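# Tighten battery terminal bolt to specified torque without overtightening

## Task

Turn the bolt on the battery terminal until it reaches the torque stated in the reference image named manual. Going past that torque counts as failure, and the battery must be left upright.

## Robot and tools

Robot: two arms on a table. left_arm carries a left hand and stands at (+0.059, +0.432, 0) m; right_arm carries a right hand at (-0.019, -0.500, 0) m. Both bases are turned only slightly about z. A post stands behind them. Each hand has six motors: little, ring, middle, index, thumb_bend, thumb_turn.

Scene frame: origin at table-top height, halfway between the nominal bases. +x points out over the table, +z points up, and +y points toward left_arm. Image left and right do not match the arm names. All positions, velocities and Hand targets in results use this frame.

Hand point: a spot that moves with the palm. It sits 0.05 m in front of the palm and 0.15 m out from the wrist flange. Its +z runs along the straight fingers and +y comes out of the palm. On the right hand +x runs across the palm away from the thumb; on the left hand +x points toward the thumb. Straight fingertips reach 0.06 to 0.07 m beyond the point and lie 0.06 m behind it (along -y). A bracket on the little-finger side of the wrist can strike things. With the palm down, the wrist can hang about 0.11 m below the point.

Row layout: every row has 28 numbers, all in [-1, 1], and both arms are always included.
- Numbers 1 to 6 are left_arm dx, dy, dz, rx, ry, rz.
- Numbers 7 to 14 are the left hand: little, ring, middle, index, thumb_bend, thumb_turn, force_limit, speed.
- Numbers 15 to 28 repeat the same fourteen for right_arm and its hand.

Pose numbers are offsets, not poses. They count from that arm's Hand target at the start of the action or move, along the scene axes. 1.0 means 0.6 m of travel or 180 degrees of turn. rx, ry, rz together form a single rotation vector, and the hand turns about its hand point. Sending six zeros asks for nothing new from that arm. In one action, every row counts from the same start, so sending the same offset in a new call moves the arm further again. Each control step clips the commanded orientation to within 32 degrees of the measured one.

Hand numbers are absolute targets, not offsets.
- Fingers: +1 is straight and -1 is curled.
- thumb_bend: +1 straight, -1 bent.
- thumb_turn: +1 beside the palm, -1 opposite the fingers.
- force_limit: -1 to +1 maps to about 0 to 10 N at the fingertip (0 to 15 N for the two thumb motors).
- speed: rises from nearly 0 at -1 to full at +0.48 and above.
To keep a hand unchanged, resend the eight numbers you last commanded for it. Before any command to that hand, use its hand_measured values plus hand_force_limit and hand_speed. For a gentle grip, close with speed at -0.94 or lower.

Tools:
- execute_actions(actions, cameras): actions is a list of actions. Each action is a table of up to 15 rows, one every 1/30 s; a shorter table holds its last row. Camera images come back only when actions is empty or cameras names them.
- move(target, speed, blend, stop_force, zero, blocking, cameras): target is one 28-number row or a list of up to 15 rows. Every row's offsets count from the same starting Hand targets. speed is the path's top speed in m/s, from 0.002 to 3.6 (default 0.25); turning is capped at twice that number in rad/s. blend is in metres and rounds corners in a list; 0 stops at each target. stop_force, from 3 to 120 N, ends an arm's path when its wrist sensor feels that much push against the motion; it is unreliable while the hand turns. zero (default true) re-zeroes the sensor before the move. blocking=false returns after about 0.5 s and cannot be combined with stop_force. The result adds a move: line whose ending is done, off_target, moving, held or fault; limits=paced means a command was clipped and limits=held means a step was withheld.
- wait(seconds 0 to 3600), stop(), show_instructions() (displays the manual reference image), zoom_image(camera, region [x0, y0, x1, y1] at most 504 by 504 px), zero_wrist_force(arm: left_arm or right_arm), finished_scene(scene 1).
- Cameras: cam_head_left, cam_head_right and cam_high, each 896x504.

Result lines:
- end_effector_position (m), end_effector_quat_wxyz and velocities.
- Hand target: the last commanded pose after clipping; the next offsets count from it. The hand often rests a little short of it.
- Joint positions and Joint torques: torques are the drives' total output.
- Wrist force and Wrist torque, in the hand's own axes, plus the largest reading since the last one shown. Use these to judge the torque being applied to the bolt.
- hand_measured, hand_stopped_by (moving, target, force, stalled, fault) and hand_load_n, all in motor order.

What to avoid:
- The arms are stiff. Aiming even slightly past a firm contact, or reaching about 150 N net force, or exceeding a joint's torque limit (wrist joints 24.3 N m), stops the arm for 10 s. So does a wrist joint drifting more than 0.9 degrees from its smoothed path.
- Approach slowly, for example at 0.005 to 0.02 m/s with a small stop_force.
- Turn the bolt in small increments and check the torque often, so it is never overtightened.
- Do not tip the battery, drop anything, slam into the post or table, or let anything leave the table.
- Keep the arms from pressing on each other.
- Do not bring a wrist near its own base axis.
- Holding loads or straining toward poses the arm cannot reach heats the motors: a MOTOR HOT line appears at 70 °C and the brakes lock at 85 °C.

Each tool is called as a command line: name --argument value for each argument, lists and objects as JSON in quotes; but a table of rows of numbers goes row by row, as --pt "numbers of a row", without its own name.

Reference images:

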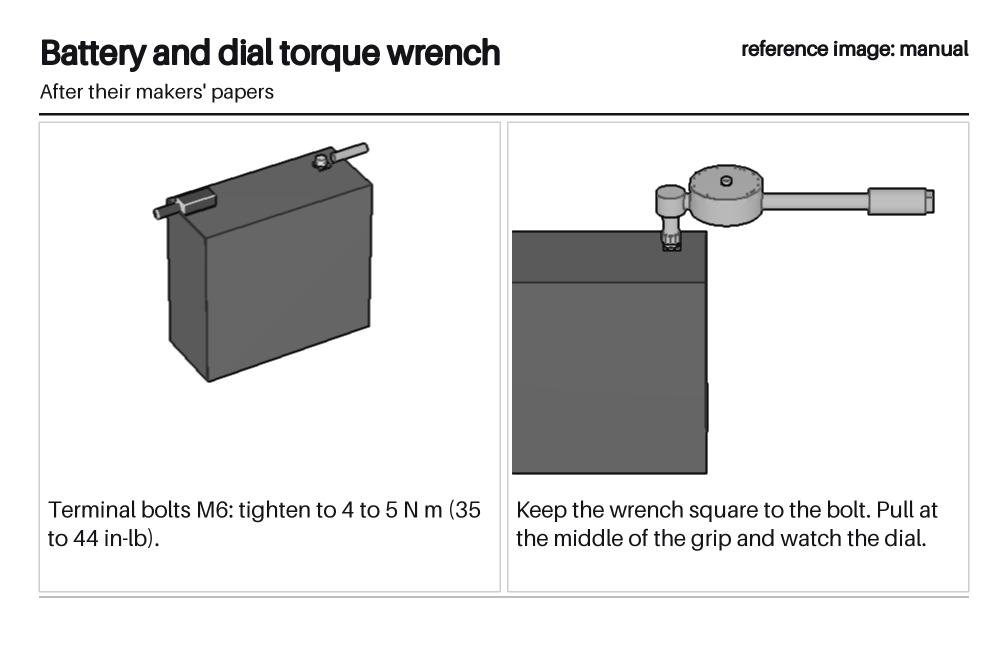

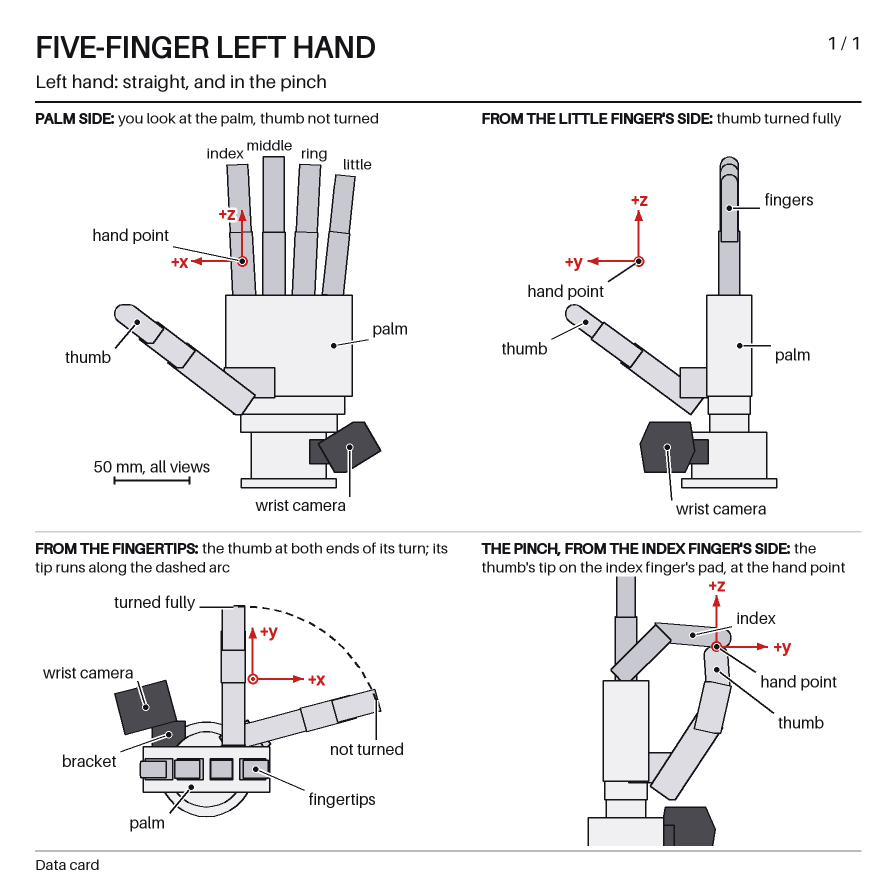

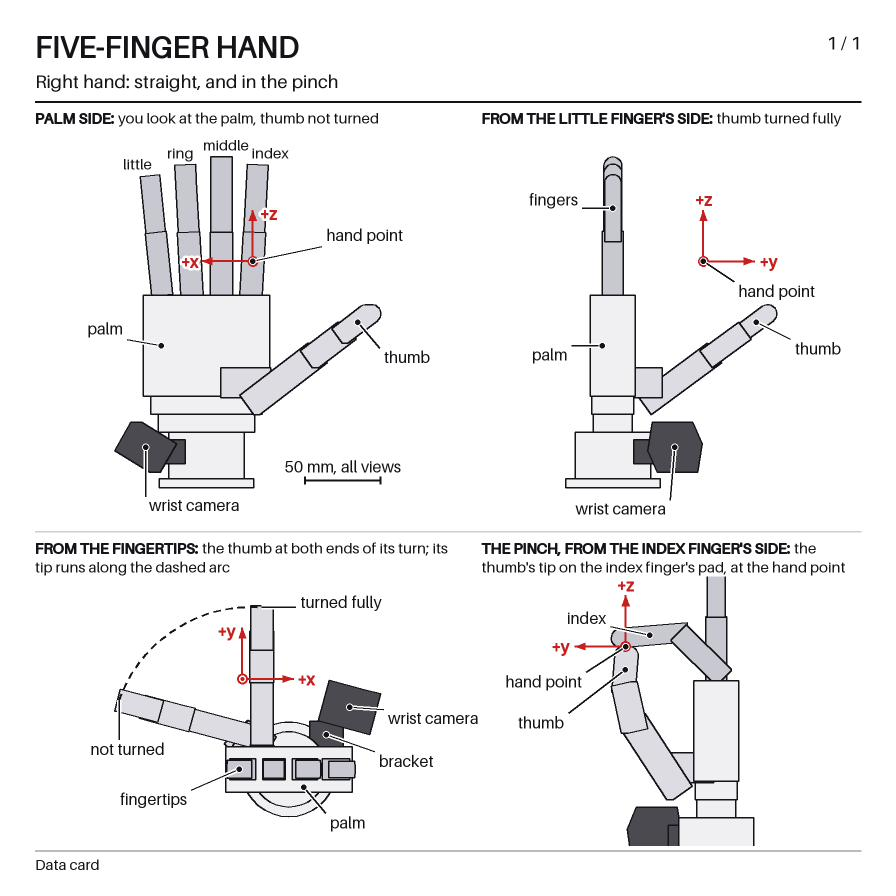

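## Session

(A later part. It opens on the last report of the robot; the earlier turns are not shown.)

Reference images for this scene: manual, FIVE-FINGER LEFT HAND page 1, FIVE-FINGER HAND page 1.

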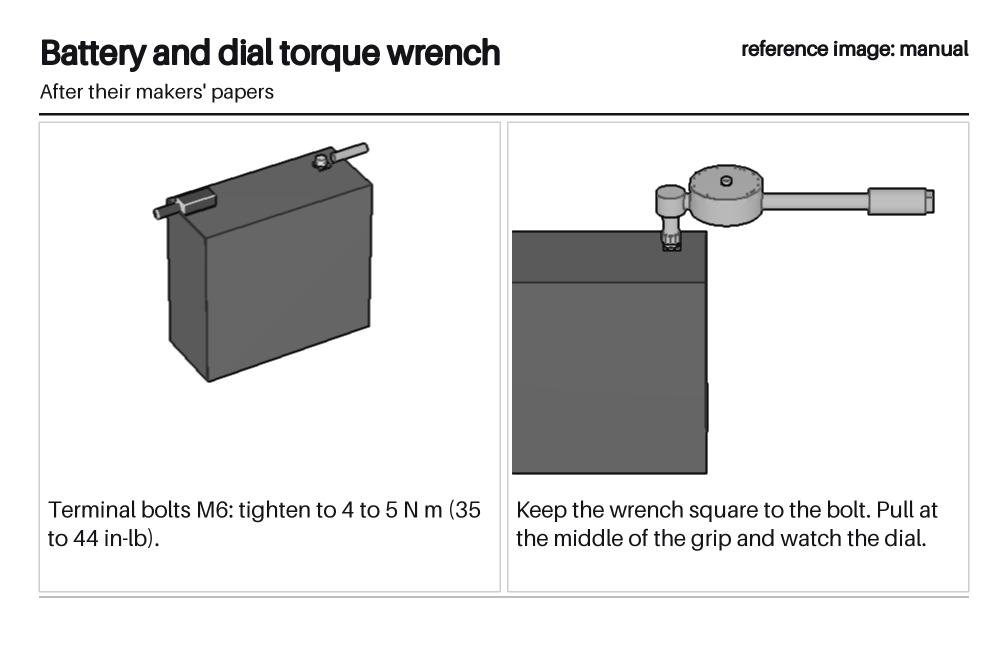

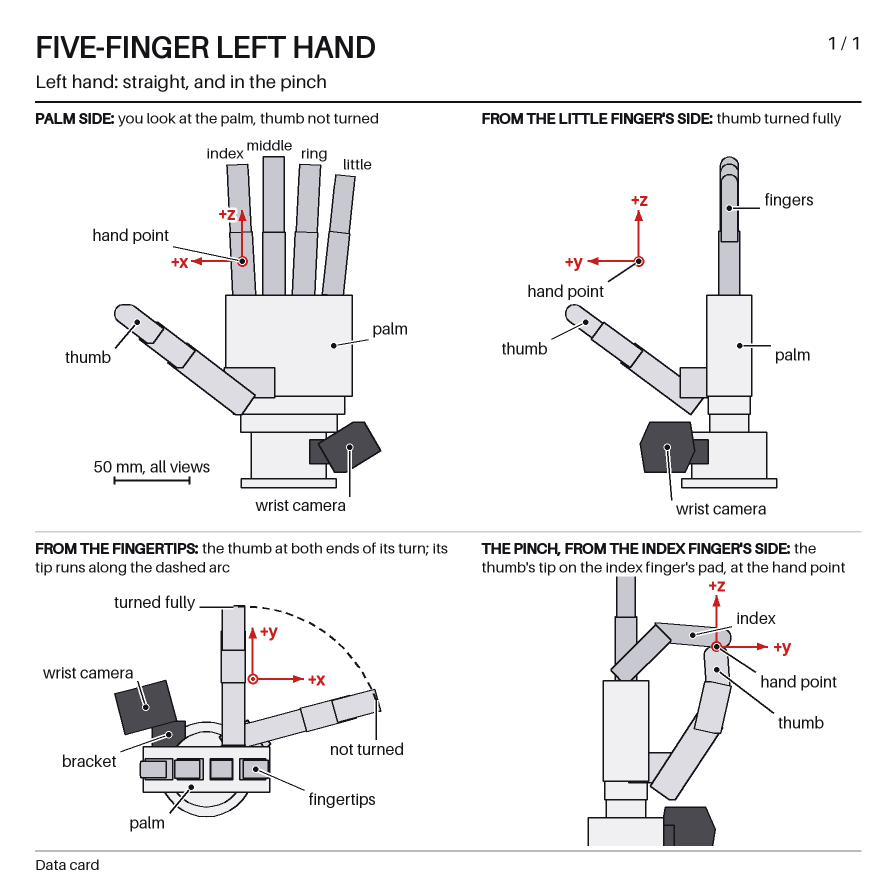

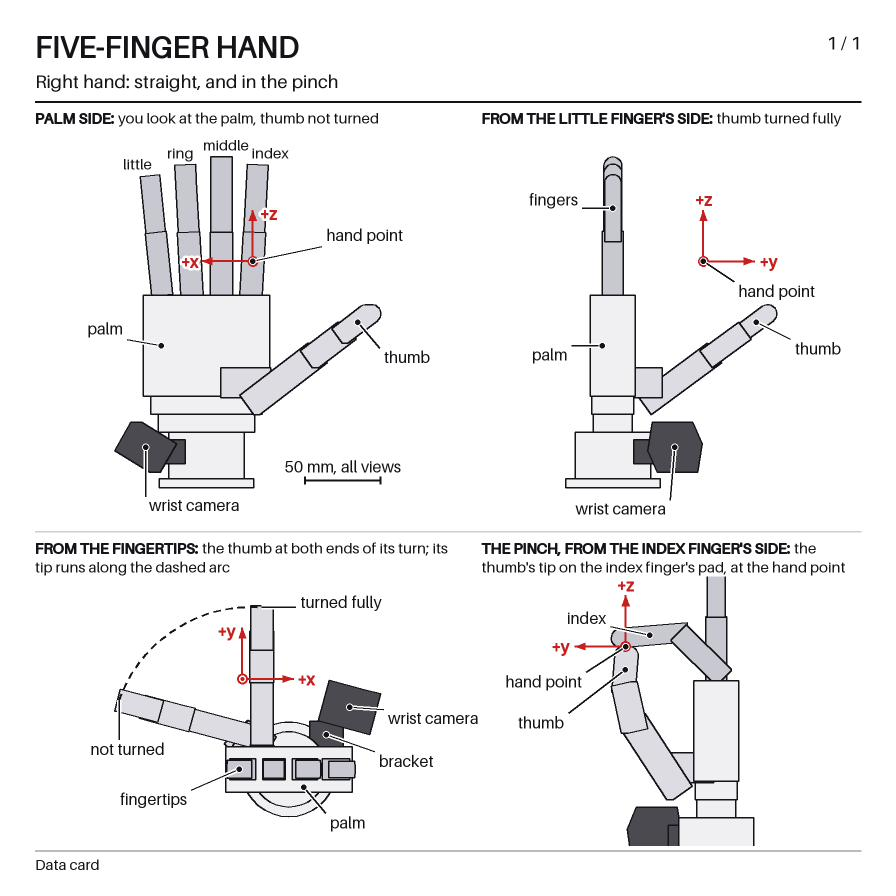

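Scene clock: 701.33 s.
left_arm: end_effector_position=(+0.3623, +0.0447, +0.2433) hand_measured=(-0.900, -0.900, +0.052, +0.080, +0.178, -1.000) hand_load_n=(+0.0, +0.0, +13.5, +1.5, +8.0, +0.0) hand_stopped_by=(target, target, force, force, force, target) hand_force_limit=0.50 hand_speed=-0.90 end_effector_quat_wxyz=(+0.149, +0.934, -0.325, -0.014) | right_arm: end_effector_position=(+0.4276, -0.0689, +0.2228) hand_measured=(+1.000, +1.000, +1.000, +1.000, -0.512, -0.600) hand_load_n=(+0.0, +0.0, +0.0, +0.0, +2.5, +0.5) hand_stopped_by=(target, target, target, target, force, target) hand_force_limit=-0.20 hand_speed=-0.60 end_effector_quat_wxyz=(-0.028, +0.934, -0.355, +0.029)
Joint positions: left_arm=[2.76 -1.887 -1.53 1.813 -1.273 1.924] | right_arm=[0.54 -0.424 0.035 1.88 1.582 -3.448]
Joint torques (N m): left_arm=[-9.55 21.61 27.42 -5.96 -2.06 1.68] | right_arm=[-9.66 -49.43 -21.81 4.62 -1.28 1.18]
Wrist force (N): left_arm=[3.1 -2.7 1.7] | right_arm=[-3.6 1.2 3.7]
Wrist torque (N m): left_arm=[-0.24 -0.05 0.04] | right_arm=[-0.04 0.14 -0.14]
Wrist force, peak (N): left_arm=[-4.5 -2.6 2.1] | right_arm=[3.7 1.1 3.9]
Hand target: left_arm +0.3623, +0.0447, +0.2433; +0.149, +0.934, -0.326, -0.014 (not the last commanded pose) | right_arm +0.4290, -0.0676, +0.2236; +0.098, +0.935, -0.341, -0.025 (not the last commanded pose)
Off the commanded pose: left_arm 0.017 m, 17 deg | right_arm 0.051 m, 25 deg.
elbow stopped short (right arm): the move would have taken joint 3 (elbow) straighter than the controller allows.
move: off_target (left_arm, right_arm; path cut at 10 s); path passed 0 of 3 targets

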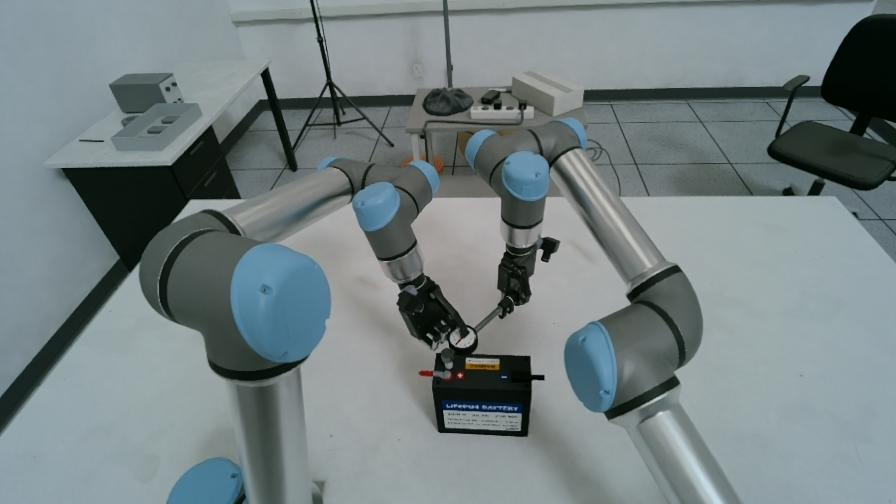

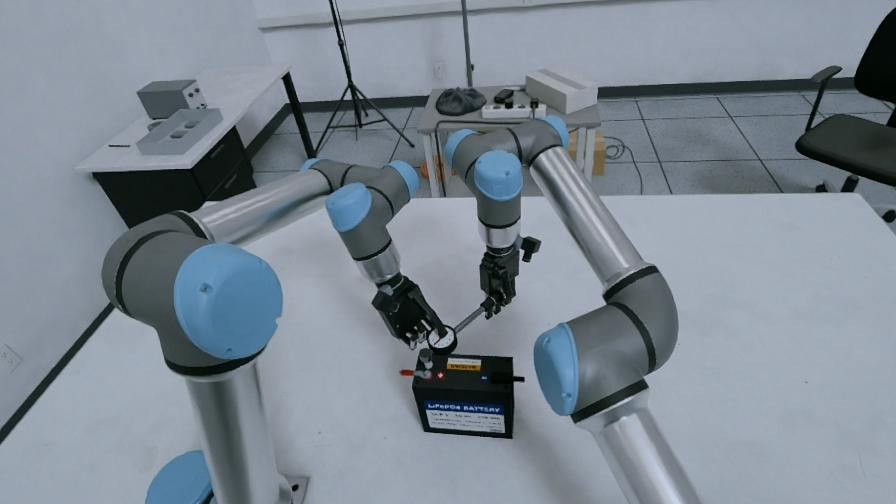

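move --pt "-0.01083 -0.01 0 0 0 -0.06 -0.9 -0.9 -0.5 -0.5 -0.1 -1 0.5 -0.9 -0.0396 -0.0244 0 0 0 -0.06 1 1 1 1 -0.7 -0.6 -0.2 -0.6" --pt "-0.02158 -0.01718 0 0 0 -0.1044 -0.9 -0.9 -0.5 -0.5 -0.1 -1 0.5 -0.9 -0.0778 -0.0404 0 0 0 -0.1044 1 1 1 1 -0.7 -0.6 -0.2 -0.6" --speed 0.03 --blend 0.003 --cameras '["cam_head_left","cam_head_right"]'

zoom_image --camera "cam_head_left" --region '[430, 310, 570, 400]'

Scene clock: 710.00 s.
left_arm: end_effector_position=(+0.3493, +0.0344, +0.2433) hand_measured=(-0.900, -0.900, +0.052, +0.080, +0.178, -1.000) hand_load_n=(+0.0, +0.0, +11.0, +8.0, +8.5, +3.0) hand_stopped_by=(target, target, force, force, force, target) hand_force_limit=0.50 hand_speed=-0.90 end_effector_quat_wxyz=(+0.144, +0.868, -0.474, -0.038) | right_arm: end_effector_position=(+0.3823, -0.0918, +0.2236) hand_measured=(+1.000, +1.000, +1.000, +1.000, -0.510, -0.600) hand_load_n=(+0.0, +0.0, +0.0, +0.0, +5.5, +0.0) hand_stopped_by=(target, target, target, target, force, target) hand_force_limit=-0.20 hand_speed=-0.60 end_effector_quat_wxyz=(+0.093, +0.867, -0.489, -0.041)
Joint positions: left_arm=[2.713 -1.987 -1.412 1.711 -1.294 2.217] | right_arm=[0.52 -0.502 0.322 1.954 1.597 -3.165]
Joint torques (N m): left_arm=[-8.88 26.67 27.06 -6.36 -2.13 1.75] | right_arm=[-9.8 -69.88 -11.08 -0.26 -0.94 1.19]
Wrist force (N): left_arm=[3.8 -3.6 4.6] | right_arm=[-4.6 0.7 1.9]
Wrist torque (N m): left_arm=[-0.28 -0.21 -0.01] | right_arm=[-0.02 0.14 -0.20]
Wrist force, peak (N): left_arm=[6.9 -3.9 3.9] | right_arm=[-8.1 0.7 2.8]
Hand target: left_arm +0.3493, +0.0344, +0.2433; +0.144, +0.868, -0.474, -0.038 | right_arm +0.3823, -0.0918, +0.2236; +0.093, +0.866, -0.489, -0.041
Off the commanded pose: left_arm 0.000 m, 0 deg | right_arm 0.000 m, 0 deg.
elbow stopped short (right arm): the move would have taken joint 3 (elbow) straighter than the controller allows.
move: done

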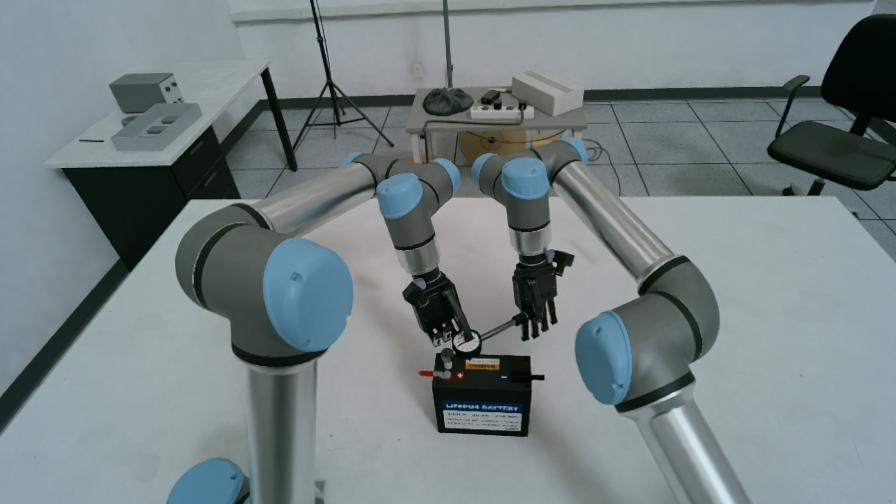

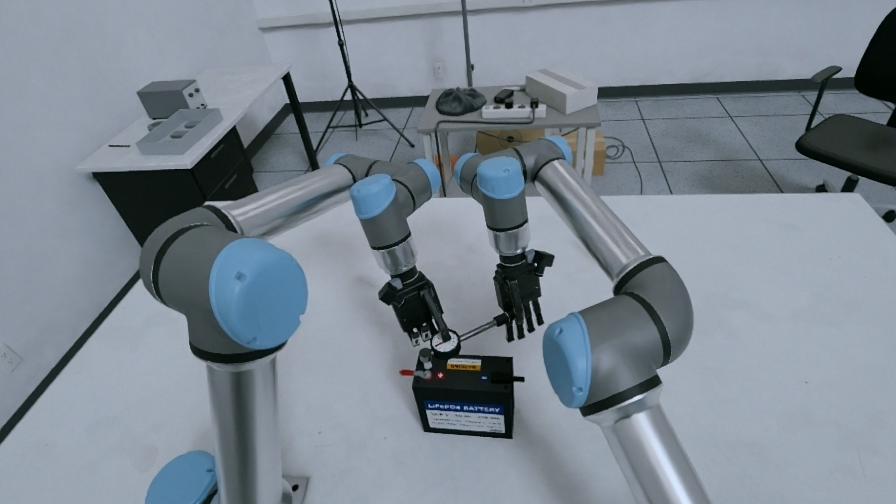

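Scaled by 3.600 from the camera's image (finer frame: 1280x720).

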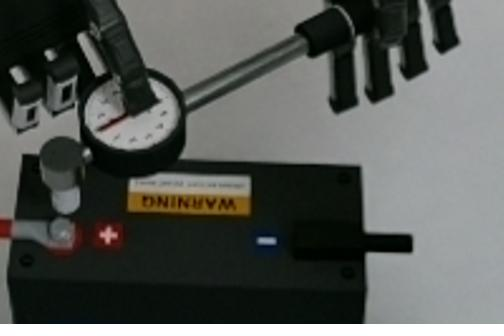

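zoom_image --camera "cam_head_left" --region '[441, 367, 453, 379]'

zoom_image --camera "cam_head_right" --region '[421, 367, 433, 379]'

Scaled by 42.000 from the camera's image (finer frame: 1280x720).

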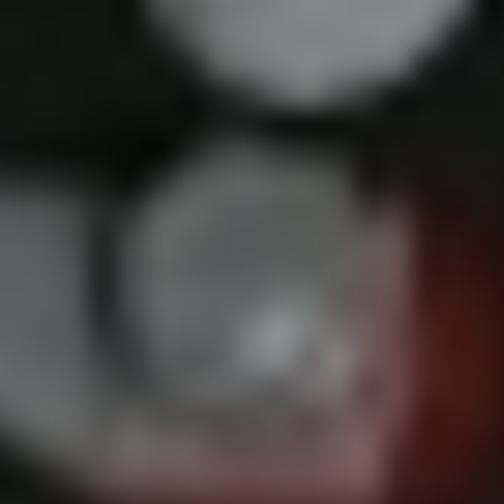

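Scaled by 42.000 from the camera's image (finer frame: 1280x720).

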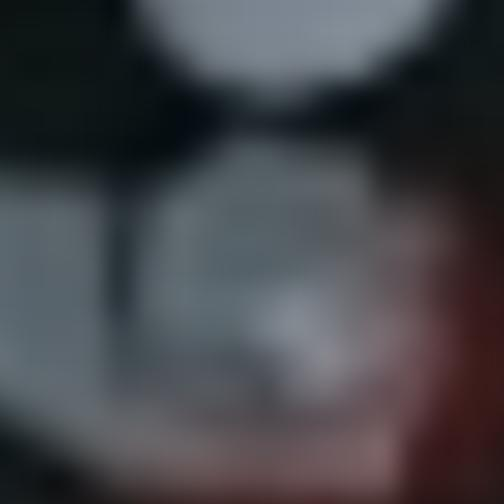

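zoom_image --camera "cam_head_left" --region '[436, 350, 464, 378]'

zoom_image --camera "cam_head_right" --region '[416, 350, 444, 378]'

Scaled by 18.000 from the camera's image (finer frame: 1280x720).

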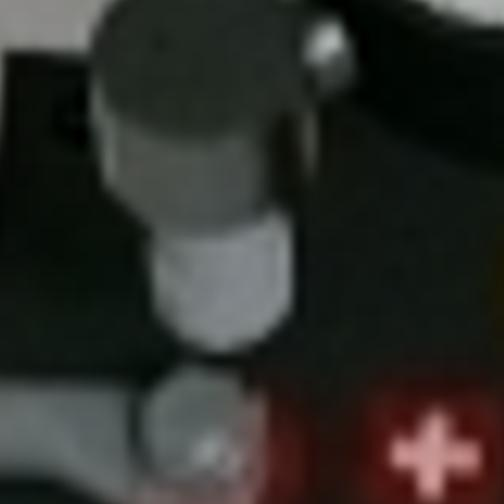

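Scaled by 18.000 from the camera's image (finer frame: 1280x720).

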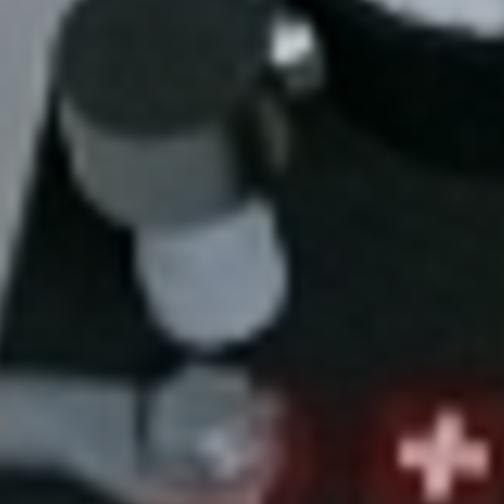

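move --pt "-0.01 0.0012 0 0 0 -0.0333 -0.9 -0.9 -0.5 -0.5 -0.1 -1 0.5 -0.9 -0.03167 -0.0023 0 0 0 -0.0333 1 1 1 1 -0.7 -0.6 -0.2 -0.6" --pt "-0.01817 -0.0033 0 0 0 -0.0667 -0.9 -0.9 -0.5 -0.5 -0.1 -1 0.5 -0.9 -0.0615 -0.009 0 0 0 -0.0667 1 1 1 1 -0.7 -0.6 -0.2 -0.6" --speed 0.03 --blend 0.003 --cameras '["cam_head_left","cam_head_right"]'

zoom_image --camera "cam_head_left" --region '[436, 350, 464, 378]'

zoom_image --camera "cam_head_right" --region '[416, 350, 444, 378]'

Scene clock: 717.37 s.
left_arm: end_effector_position=(+0.3384, +0.0324, +0.2433) hand_measured=(-0.900, -0.900, +0.052, +0.080, +0.178, -1.000) hand_load_n=(+0.0, +0.0, +11.0, +8.0, +9.0, +3.0) hand_stopped_by=(target, target, force, force, force, target) hand_force_limit=0.50 hand_speed=-0.90 end_effector_quat_wxyz=(+0.140, +0.814, -0.562, -0.053) | right_arm: end_effector_position=(+0.3455, -0.0972, +0.2236) hand_measured=(+1.000, +1.000, +1.000, +1.000, -0.510, -0.600) hand_load_n=(+0.0, +0.0, +0.0, +0.0, +5.5, +0.0) hand_stopped_by=(target, target, target, target, force, target) hand_force_limit=-0.20 hand_speed=-0.60 end_effector_quat_wxyz=(+0.088, +0.811, -0.577, -0.050)
Joint positions: left_arm=[2.679 -2.04 -1.346 1.651 -1.319 2.396] | right_arm=[0.506 -0.71 0.715 1.769 1.557 -2.973]
Joint torques (N m): left_arm=[-8.66 28.25 27.55 -6.25 -1.99 1.79] | right_arm=[-8.86 -64.37 -11.7 -0.21 -1.22 1.36]
Wrist force (N): left_arm=[2.8 -4.7 3.9] | right_arm=[-3.4 1.3 2.0]
Wrist torque (N m): left_arm=[-0.34 -0.20 -0.07] | right_arm=[0.00 0.08 -0.15]
Wrist force, peak (N): left_arm=[3.8 -4.1 4.3] | right_arm=[-5.1 0.7 1.9]
Hand target: left_arm +0.3384, +0.0324, +0.2433; +0.140, +0.814, -0.562, -0.053 | right_arm +0.3454, -0.0972, +0.2236; +0.088, +0.811, -0.577, -0.050
Off the commanded pose: left_arm 0.000 m, 0 deg | right_arm 0.000 m, 0 deg.
move: done

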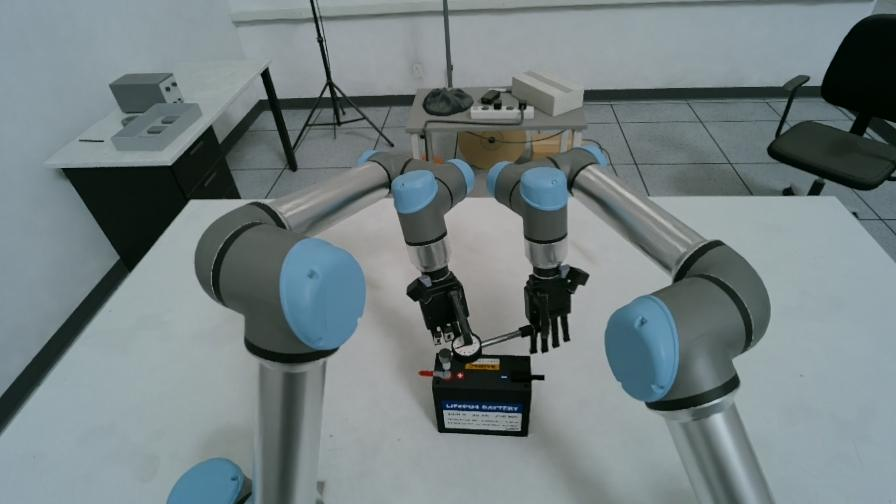

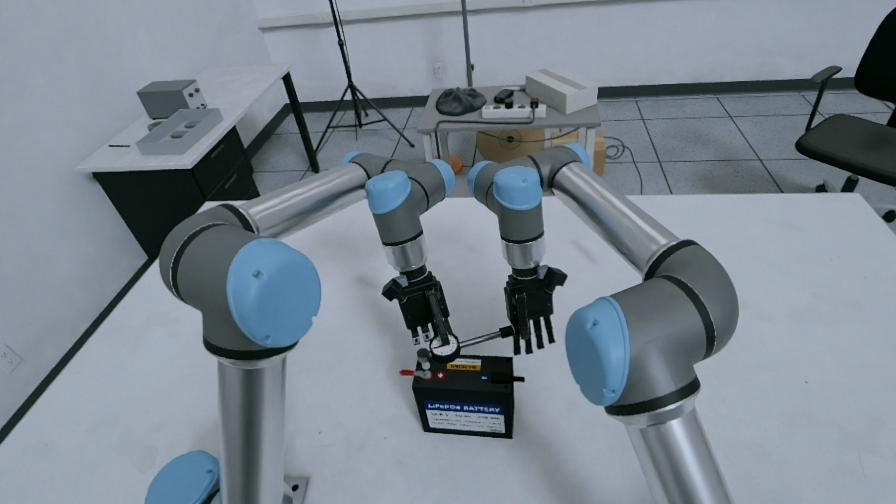

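Scaled by 18.000 from the camera's image (finer frame: 1280x720).

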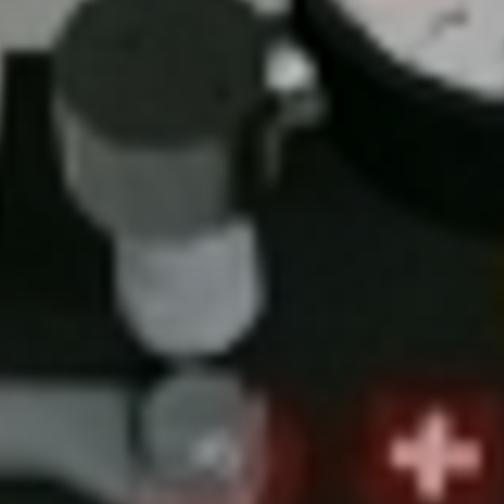

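Scaled by 18.000 from the camera's image (finer frame: 1280x720).

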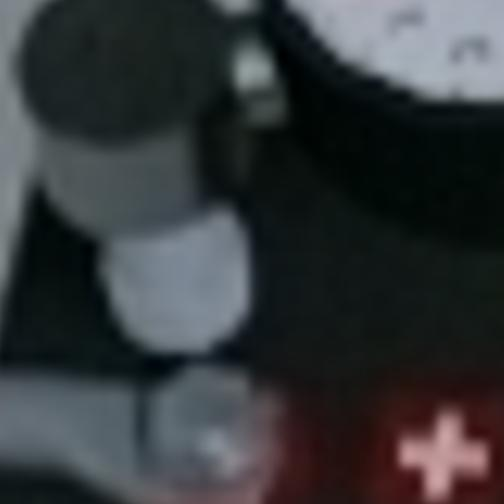

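move --pt "-0.0013 0.0005 0 0 0 0 -0.9 -0.9 -0.5 -0.5 -0.1 -1 0.5 -0.9 -0.0015 0.0012 0 0 0 0 1 1 1 1 -0.7 -0.6 -0.2 -0.6" --pt "-0.0013 0.0005 -0.02667 0 0 0 -0.9 -0.9 -0.5 -0.5 -0.1 -1 0.5 -0.9 -0.0015 0.0012 -0.02667 0 0 0 1 1 1 1 -0.7 -0.6 -0.2 -0.6" --speed 0.02

move --target '[0,0,-0.008,0,0,0,-0.9,-0.9,-0.5,-0.5,-0.1,-1,0.5,-0.9,0,0,-0.008,0,0,0,1,1,1,1,-0.7,-0.6,-0.2,-0.6]' --speed 0.005 --stop_force 5 --cameras '["cam_head_left","cam_head_right"]'

zoom_image --camera "cam_head_left" --region '[436, 352, 464, 380]'

zoom_image --camera "cam_head_right" --region '[416, 352, 444, 380]'

Scene clock: 719.50 s.
left_arm: end_effector_position=(+0.3377, +0.0327, +0.2274) hand_measured=(-0.900, -0.900, +0.052, +0.080, +0.178, -1.000) hand_load_n=(+0.5, +0.0, +11.0, +8.0, +9.0, +3.0) hand_stopped_by=(target, target, force, force, force, target) hand_force_limit=0.50 hand_speed=-0.90 end_effector_quat_wxyz=(+0.140, +0.814, -0.562, -0.053) | right_arm: end_effector_position=(+0.3445, -0.0965, +0.2077) hand_measured=(+1.000, +1.000, +1.000, +1.000, -0.510, -0.600) hand_load_n=(+0.0, +0.0, +0.0, +0.0, +5.0, +0.0) hand_stopped_by=(target, target, target, target, force, target) hand_force_limit=-0.20 hand_speed=-0.60 end_effector_quat_wxyz=(+0.088, +0.811, -0.577, -0.050)
Joint positions: left_arm=[2.678 -2.048 -1.376 1.689 -1.319 2.396] | right_arm=[0.507 -0.709 0.755 1.729 1.557 -2.972]
Joint torques (N m): left_arm=[-8.08 28.07 11.9 -0.41 0.18 -0.68] | right_arm=[7.92 -41.72 -11.3 -0.33 -1.49 1.34]
Wrist force (N): left_arm=[-1.1 -4.4 3.8] | right_arm=[-0.1 1.0 1.3]
Wrist torque (N m): left_arm=[-0.33 -0.02 -0.14] | right_arm=[-0.02 -0.07 0.00]
Wrist force, peak (N): left_arm=[2.8 -4.9 3.9] | right_arm=[-3.9 1.6 1.4]
Hand target: left_arm +0.3377, +0.0327, +0.2273; +0.140, +0.814, -0.562, -0.053 | right_arm +0.3445, -0.0965, +0.2076; +0.088, +0.811, -0.577, -0.050
Off the commanded pose: left_arm 0.000 m, 0 deg | right_arm 0.000 m, 0 deg.
move: done

Scene clock: 721.30 s.
left_arm: end_effector_position=(+0.3376, +0.0327, +0.2243) hand_measured=(-0.900, -0.900, +0.052, +0.080, +0.178, -1.000) hand_load_n=(+0.0, +0.0, +10.0, +9.0, +9.5, +4.5) hand_stopped_by=(target, target, force, force, force, target) hand_force_limit=0.50 hand_speed=-0.90 end_effector_quat_wxyz=(+0.140, +0.814, -0.562, -0.053) | right_arm: end_effector_position=(+0.3445, -0.0965, +0.2028) hand_measured=(+1.000, +1.000, +1.000, +1.000, -0.510, -0.600) hand_load_n=(+0.0, +0.0, +0.0, +0.0, +5.0, +0.0) hand_stopped_by=(target, target, target, target, force, target) hand_force_limit=-0.20 hand_speed=-0.60 end_effector_quat_wxyz=(+0.088, +0.811, -0.577, -0.050)
Joint positions: left_arm=[2.678 -2.05 -1.381 1.696 -1.319 2.396] | right_arm=[0.507 -0.709 0.766 1.717 1.557 -2.972]
Joint torques (N m): left_arm=[-6.12 44.25 28.7 -5.29 2.83 -0.66] | right_arm=[1.11 -40.92 -12.12 -0.2 -1.55 1.32]
Wrist force (N): left_arm=[-0.9 -1.8 3.3] | right_arm=[0.5 0.0 0.5]
Wrist torque (N m): left_arm=[-0.32 -0.20 -0.10] | right_arm=[-0.04 -0.06 0.02]
Wrist force, peak (N): left_arm=[-0.8 -4.4 4.2] | right_arm=[-0.9 -1.0 2.7]
Hand target: left_arm +0.3376, +0.0327, +0.2243; +0.140, +0.814, -0.562, -0.053 (not the last commanded pose) | right_arm +0.3445, -0.0965, +0.2028; +0.088, +0.811, -0.577, -0.050
Off the commanded pose: left_arm 0.002 m, 0 deg | right_arm 0.000 m, 0 deg.
move: contact (left_arm)

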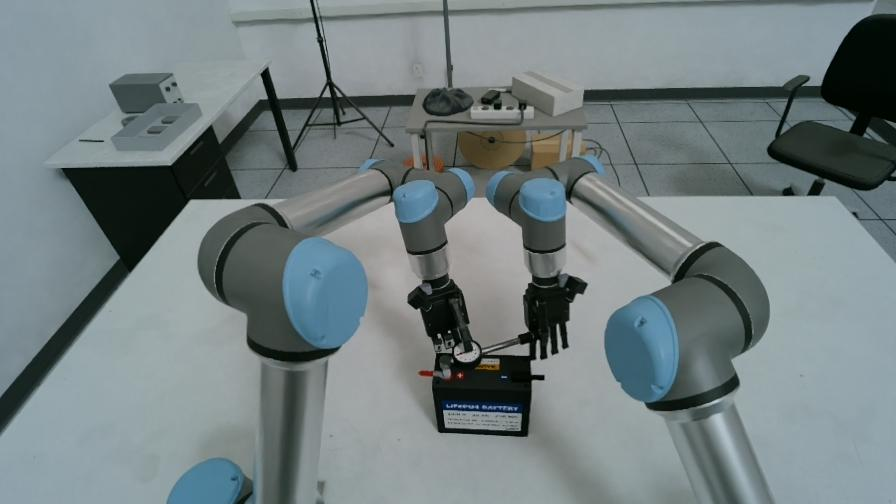

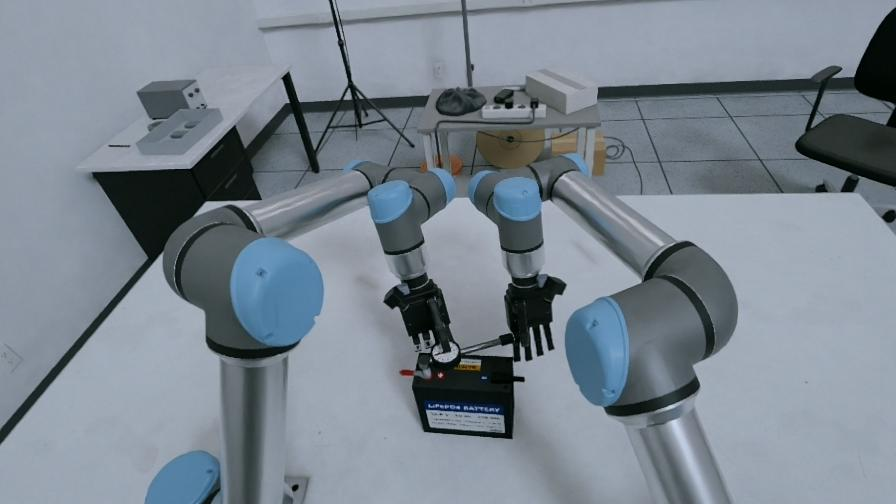

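Scaled by 18.000 from the camera's image (finer frame: 1280x720).

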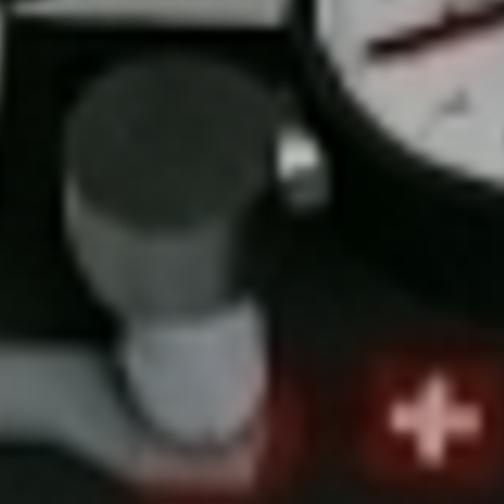

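Scaled by 18.000 from the camera's image (finer frame: 1280x720).

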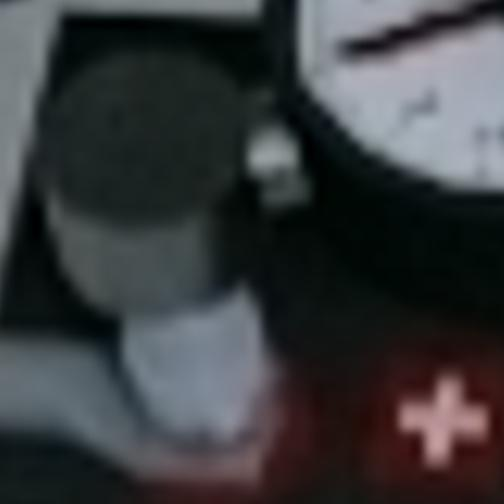

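move --pt "0 0 0.0095 0 0 0 -0.9 -0.9 -0.5 -0.5 -0.1 -1 0.5 -0.9 0 0 0.0127 0 0 0 1 1 1 1 -0.7 -0.6 -0.2 -0.6" --pt "-0.0012 -0.0017 0.0095 0 0 0 -0.9 -0.9 -0.5 -0.5 -0.1 -1 0.5 -0.9 -0.007 -0.0025 0.0127 -0.0039 0.0187 0 1 1 1 1 -0.7 -0.6 -0.2 -0.6" --pt "-0.0012 -0.0017 0.0295 0 0 0 -0.9 -0.9 -0.5 -0.5 -0.1 -1 0.5 -0.9 -0.007 -0.0025 0.0327 -0.0039 0.0187 0 1 1 1 1 -0.7 -0.6 -0.2 -0.6" --speed 0.015 --cameras '["cam_head_left","cam_head_right"]'

zoom_image --camera "cam_head_left" --region '[436, 346, 468, 378]'

zoom_image --camera "cam_head_right" --region '[416, 346, 448, 378]'

Scene clock: 726.57 s.
left_arm: end_effector_position=(+0.3369, +0.0317, +0.2419) hand_measured=(-0.900, -0.900, +0.052, +0.080, +0.178, -1.000) hand_load_n=(+0.0, +0.0, +11.0, +9.5, +8.5, +3.5) hand_stopped_by=(target, target, force, force, force, target) hand_force_limit=0.50 hand_speed=-0.90 end_effector_quat_wxyz=(+0.140, +0.814, -0.562, -0.053) | right_arm: end_effector_position=(+0.3403, -0.0980, +0.2223) hand_measured=(+1.000, +1.000, +1.000, +1.000, -0.510, -0.600) hand_load_n=(+0.0, +0.0, +0.5, +0.0, +5.0, -0.5) hand_stopped_by=(target, target, target, target, force, target) hand_force_limit=-0.20 hand_speed=-0.60 end_effector_quat_wxyz=(+0.110, +0.808, -0.574, -0.070)
Joint positions: left_arm=[2.676 -2.039 -1.351 1.656 -1.318 2.394] | right_arm=[0.502 -0.686 0.707 1.81 1.541 -2.981]
Joint torques (N m): left_arm=[-7.91 44.16 29.03 -5.29 4.63 -1.48] | right_arm=[-5.83 -64.18 -24.2 4.93 -1.96 -1.49]
Wrist force (N): left_arm=[-2.4 -2.5 4.6] | right_arm=[1.4 -0.7 0.7]
Wrist torque (N m): left_arm=[-0.22 -0.24 0.15] | right_arm=[-0.07 -0.10 0.15]
Wrist force, peak (N): left_arm=[-3.2 -2.6 5.0] | right_arm=[1.8 -1.1 0.7]
Hand target: left_arm +0.3369, +0.0317, +0.2420; +0.140, +0.814, -0.562, -0.053 | right_arm +0.3403, -0.0980, +0.2224; +0.110, +0.808, -0.574, -0.070
Off the commanded pose: left_arm 0.000 m, 0 deg | right_arm 0.000 m, 0 deg.
move: done

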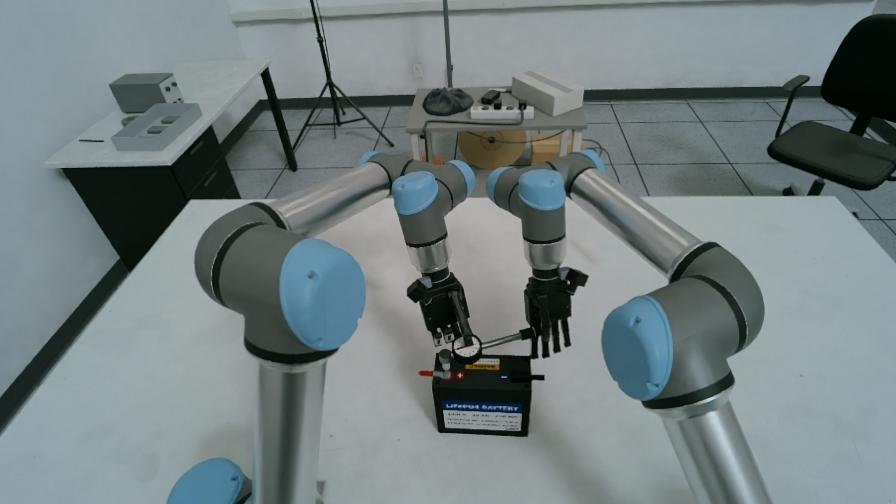

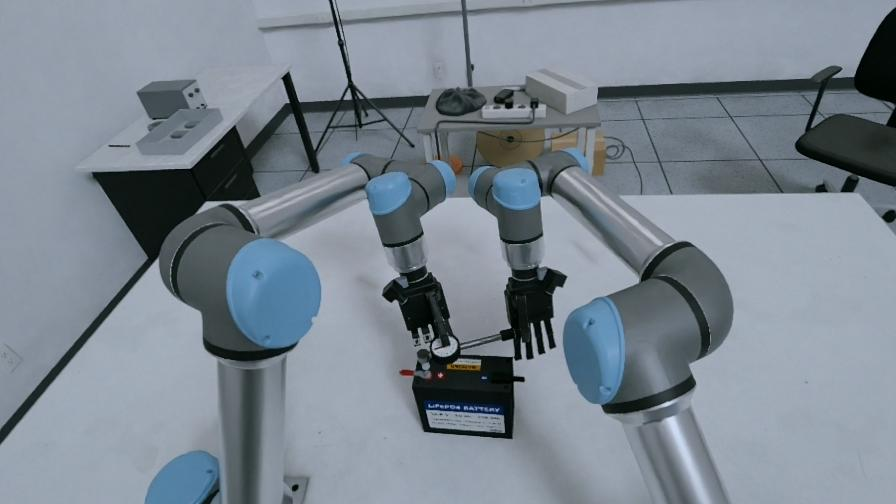

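Scaled by 15.750 from the camera's image (finer frame: 1280x720).

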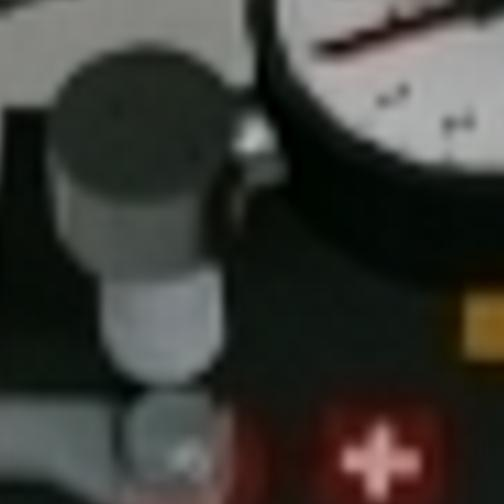

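Scaled by 15.750 from the camera's image (finer frame: 1280x720).

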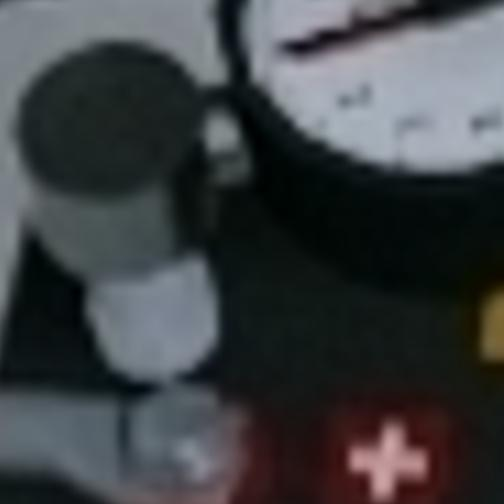

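move --target '[0,0,-0.0267,0,0,0,-0.9,-0.9,-0.5,-0.5,-0.1,-1,0.5,-0.9,0,0,-0.0267,0,0,0,1,1,1,1,-0.7,-0.6,-0.2,-0.6]' --speed 0.02

move --target '[0,0,-0.008,0,0,0,-0.9,-0.9,-0.5,-0.5,-0.1,-1,0.5,-0.9,0,0,-0.008,0,0,0,1,1,1,1,-0.7,-0.6,-0.2,-0.6]' --speed 0.004 --stop_force 5 --cameras '["cam_head_left","cam_head_right"]'

zoom_image --camera "cam_head_left" --region '[436, 350, 466, 380]'

zoom_image --camera "cam_head_right" --region '[416, 350, 446, 380]'

Scene clock: 728.47 s.
left_arm: end_effector_position=(+0.3369, +0.0317, +0.2261) hand_measured=(-0.900, -0.900, +0.052, +0.080, +0.178, -1.000) hand_load_n=(+0.0, +0.0, +11.0, +9.0, +9.0, +3.5) hand_stopped_by=(target, target, force, force, force, target) hand_force_limit=0.50 hand_speed=-0.90 end_effector_quat_wxyz=(+0.140, +0.814, -0.562, -0.053) | right_arm: end_effector_position=(+0.3403, -0.0980, +0.2065) hand_measured=(+1.000, +1.000, +1.000, +1.000, -0.510, -0.600) hand_load_n=(+0.0, +0.0, +0.0, +0.0, +5.0, -0.5) hand_stopped_by=(target, target, target, target, force, target) hand_force_limit=-0.20 hand_speed=-0.60 end_effector_quat_wxyz=(+0.110, +0.808, -0.574, -0.070)
Joint positions: left_arm=[2.676 -2.049 -1.378 1.692 -1.318 2.394] | right_arm=[0.502 -0.684 0.743 1.772 1.541 -2.981]
Joint torques (N m): left_arm=[-7.5 28.8 13.57 -0.06 0.84 0.01] | right_arm=[4.98 -42.12 -11.69 -0.09 0.63 -1.16]
Wrist force (N): left_arm=[-2.8 -2.4 4.3] | right_arm=[1.5 -0.5 0.6]
Wrist torque (N m): left_arm=[-0.22 -0.17 0.13] | right_arm=[-0.06 -0.11 0.17]
Wrist force, peak (N): left_arm=[-2.9 -2.7 4.9] | right_arm=[1.7 -0.6 1.0]
Hand target: left_arm +0.3369, +0.0317, +0.2260; +0.140, +0.814, -0.562, -0.053 | right_arm +0.3403, -0.0980, +0.2064; +0.110, +0.808, -0.574, -0.070
Off the commanded pose: left_arm 0.000 m, 0 deg | right_arm 0.000 m, 0 deg.
move: done

Scene clock: 730.50 s.
left_arm: end_effector_position=(+0.3369, +0.0317, +0.2240) hand_measured=(-0.900, -0.900, +0.052, +0.080, +0.178, -1.000) hand_load_n=(+0.0, +0.0, +10.0, +11.0, +9.5, +5.5) hand_stopped_by=(target, target, force, force, force, target) hand_force_limit=0.50 hand_speed=-0.90 end_effector_quat_wxyz=(+0.140, +0.814, -0.562, -0.053) | right_arm: end_effector_position=(+0.3403, -0.0980, +0.2016) hand_measured=(+1.000, +1.000, +1.000, +1.000, -0.510, -0.600) hand_load_n=(+0.0, +0.0, +0.0, +0.0, +5.5, -0.5) hand_stopped_by=(target, target, target, target, force, target) hand_force_limit=-0.20 hand_speed=-0.60 end_effector_quat_wxyz=(+0.110, +0.808, -0.574, -0.070)
Joint positions: left_arm=[2.676 -2.05 -1.381 1.697 -1.318 2.394] | right_arm=[0.502 -0.682 0.753 1.76 1.541 -2.981]
Joint torques (N m): left_arm=[-6.81 43.48 29.27 -5.38 -0.44 0.24] | right_arm=[7.17 -41.45 -10.94 -0.27 -2.24 -1.18]
Wrist force (N): left_arm=[-2.9 -3.1 5.0] | right_arm=[1.3 -0.1 -0.2]
Wrist torque (N m): left_arm=[-0.33 -0.20 0.11] | right_arm=[0.03 -0.08 0.17]
Wrist force, peak (N): left_arm=[-2.9 -3.3 5.5] | right_arm=[1.1 -1.6 2.3]
Hand target: left_arm +0.3369, +0.0317, +0.2240; +0.140, +0.814, -0.562, -0.053 (not the last commanded pose) | right_arm +0.3403, -0.0980, +0.2016; +0.110, +0.808, -0.574, -0.070
Off the commanded pose: left_arm 0.003 m, 0 deg | right_arm 0.000 m, 0 deg.
move: contact (left_arm)

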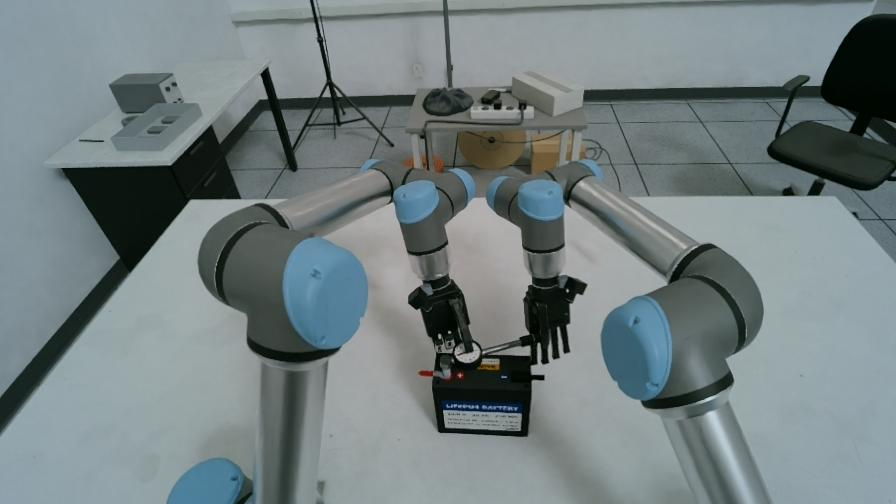

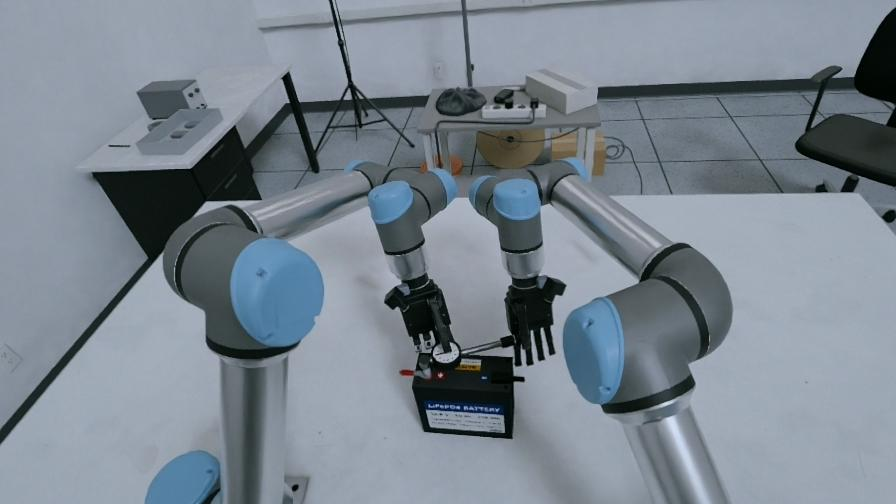

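Scaled by 16.800 from the camera's image (finer frame: 1280x720).

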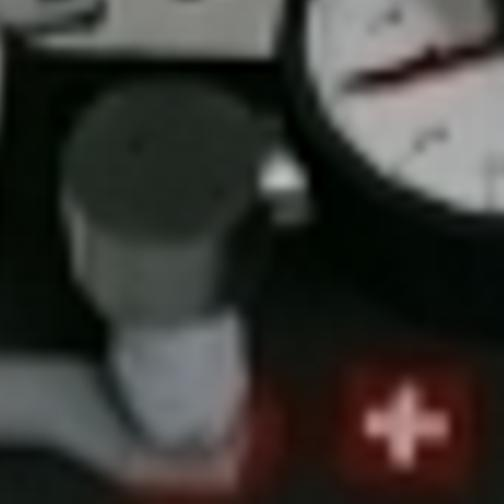

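Scaled by 16.800 from the camera's image (finer frame: 1280x720).

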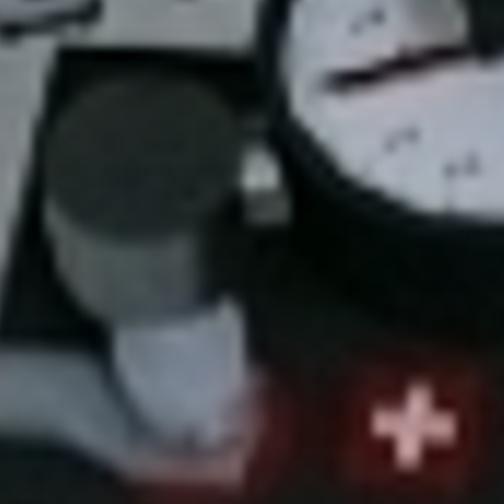

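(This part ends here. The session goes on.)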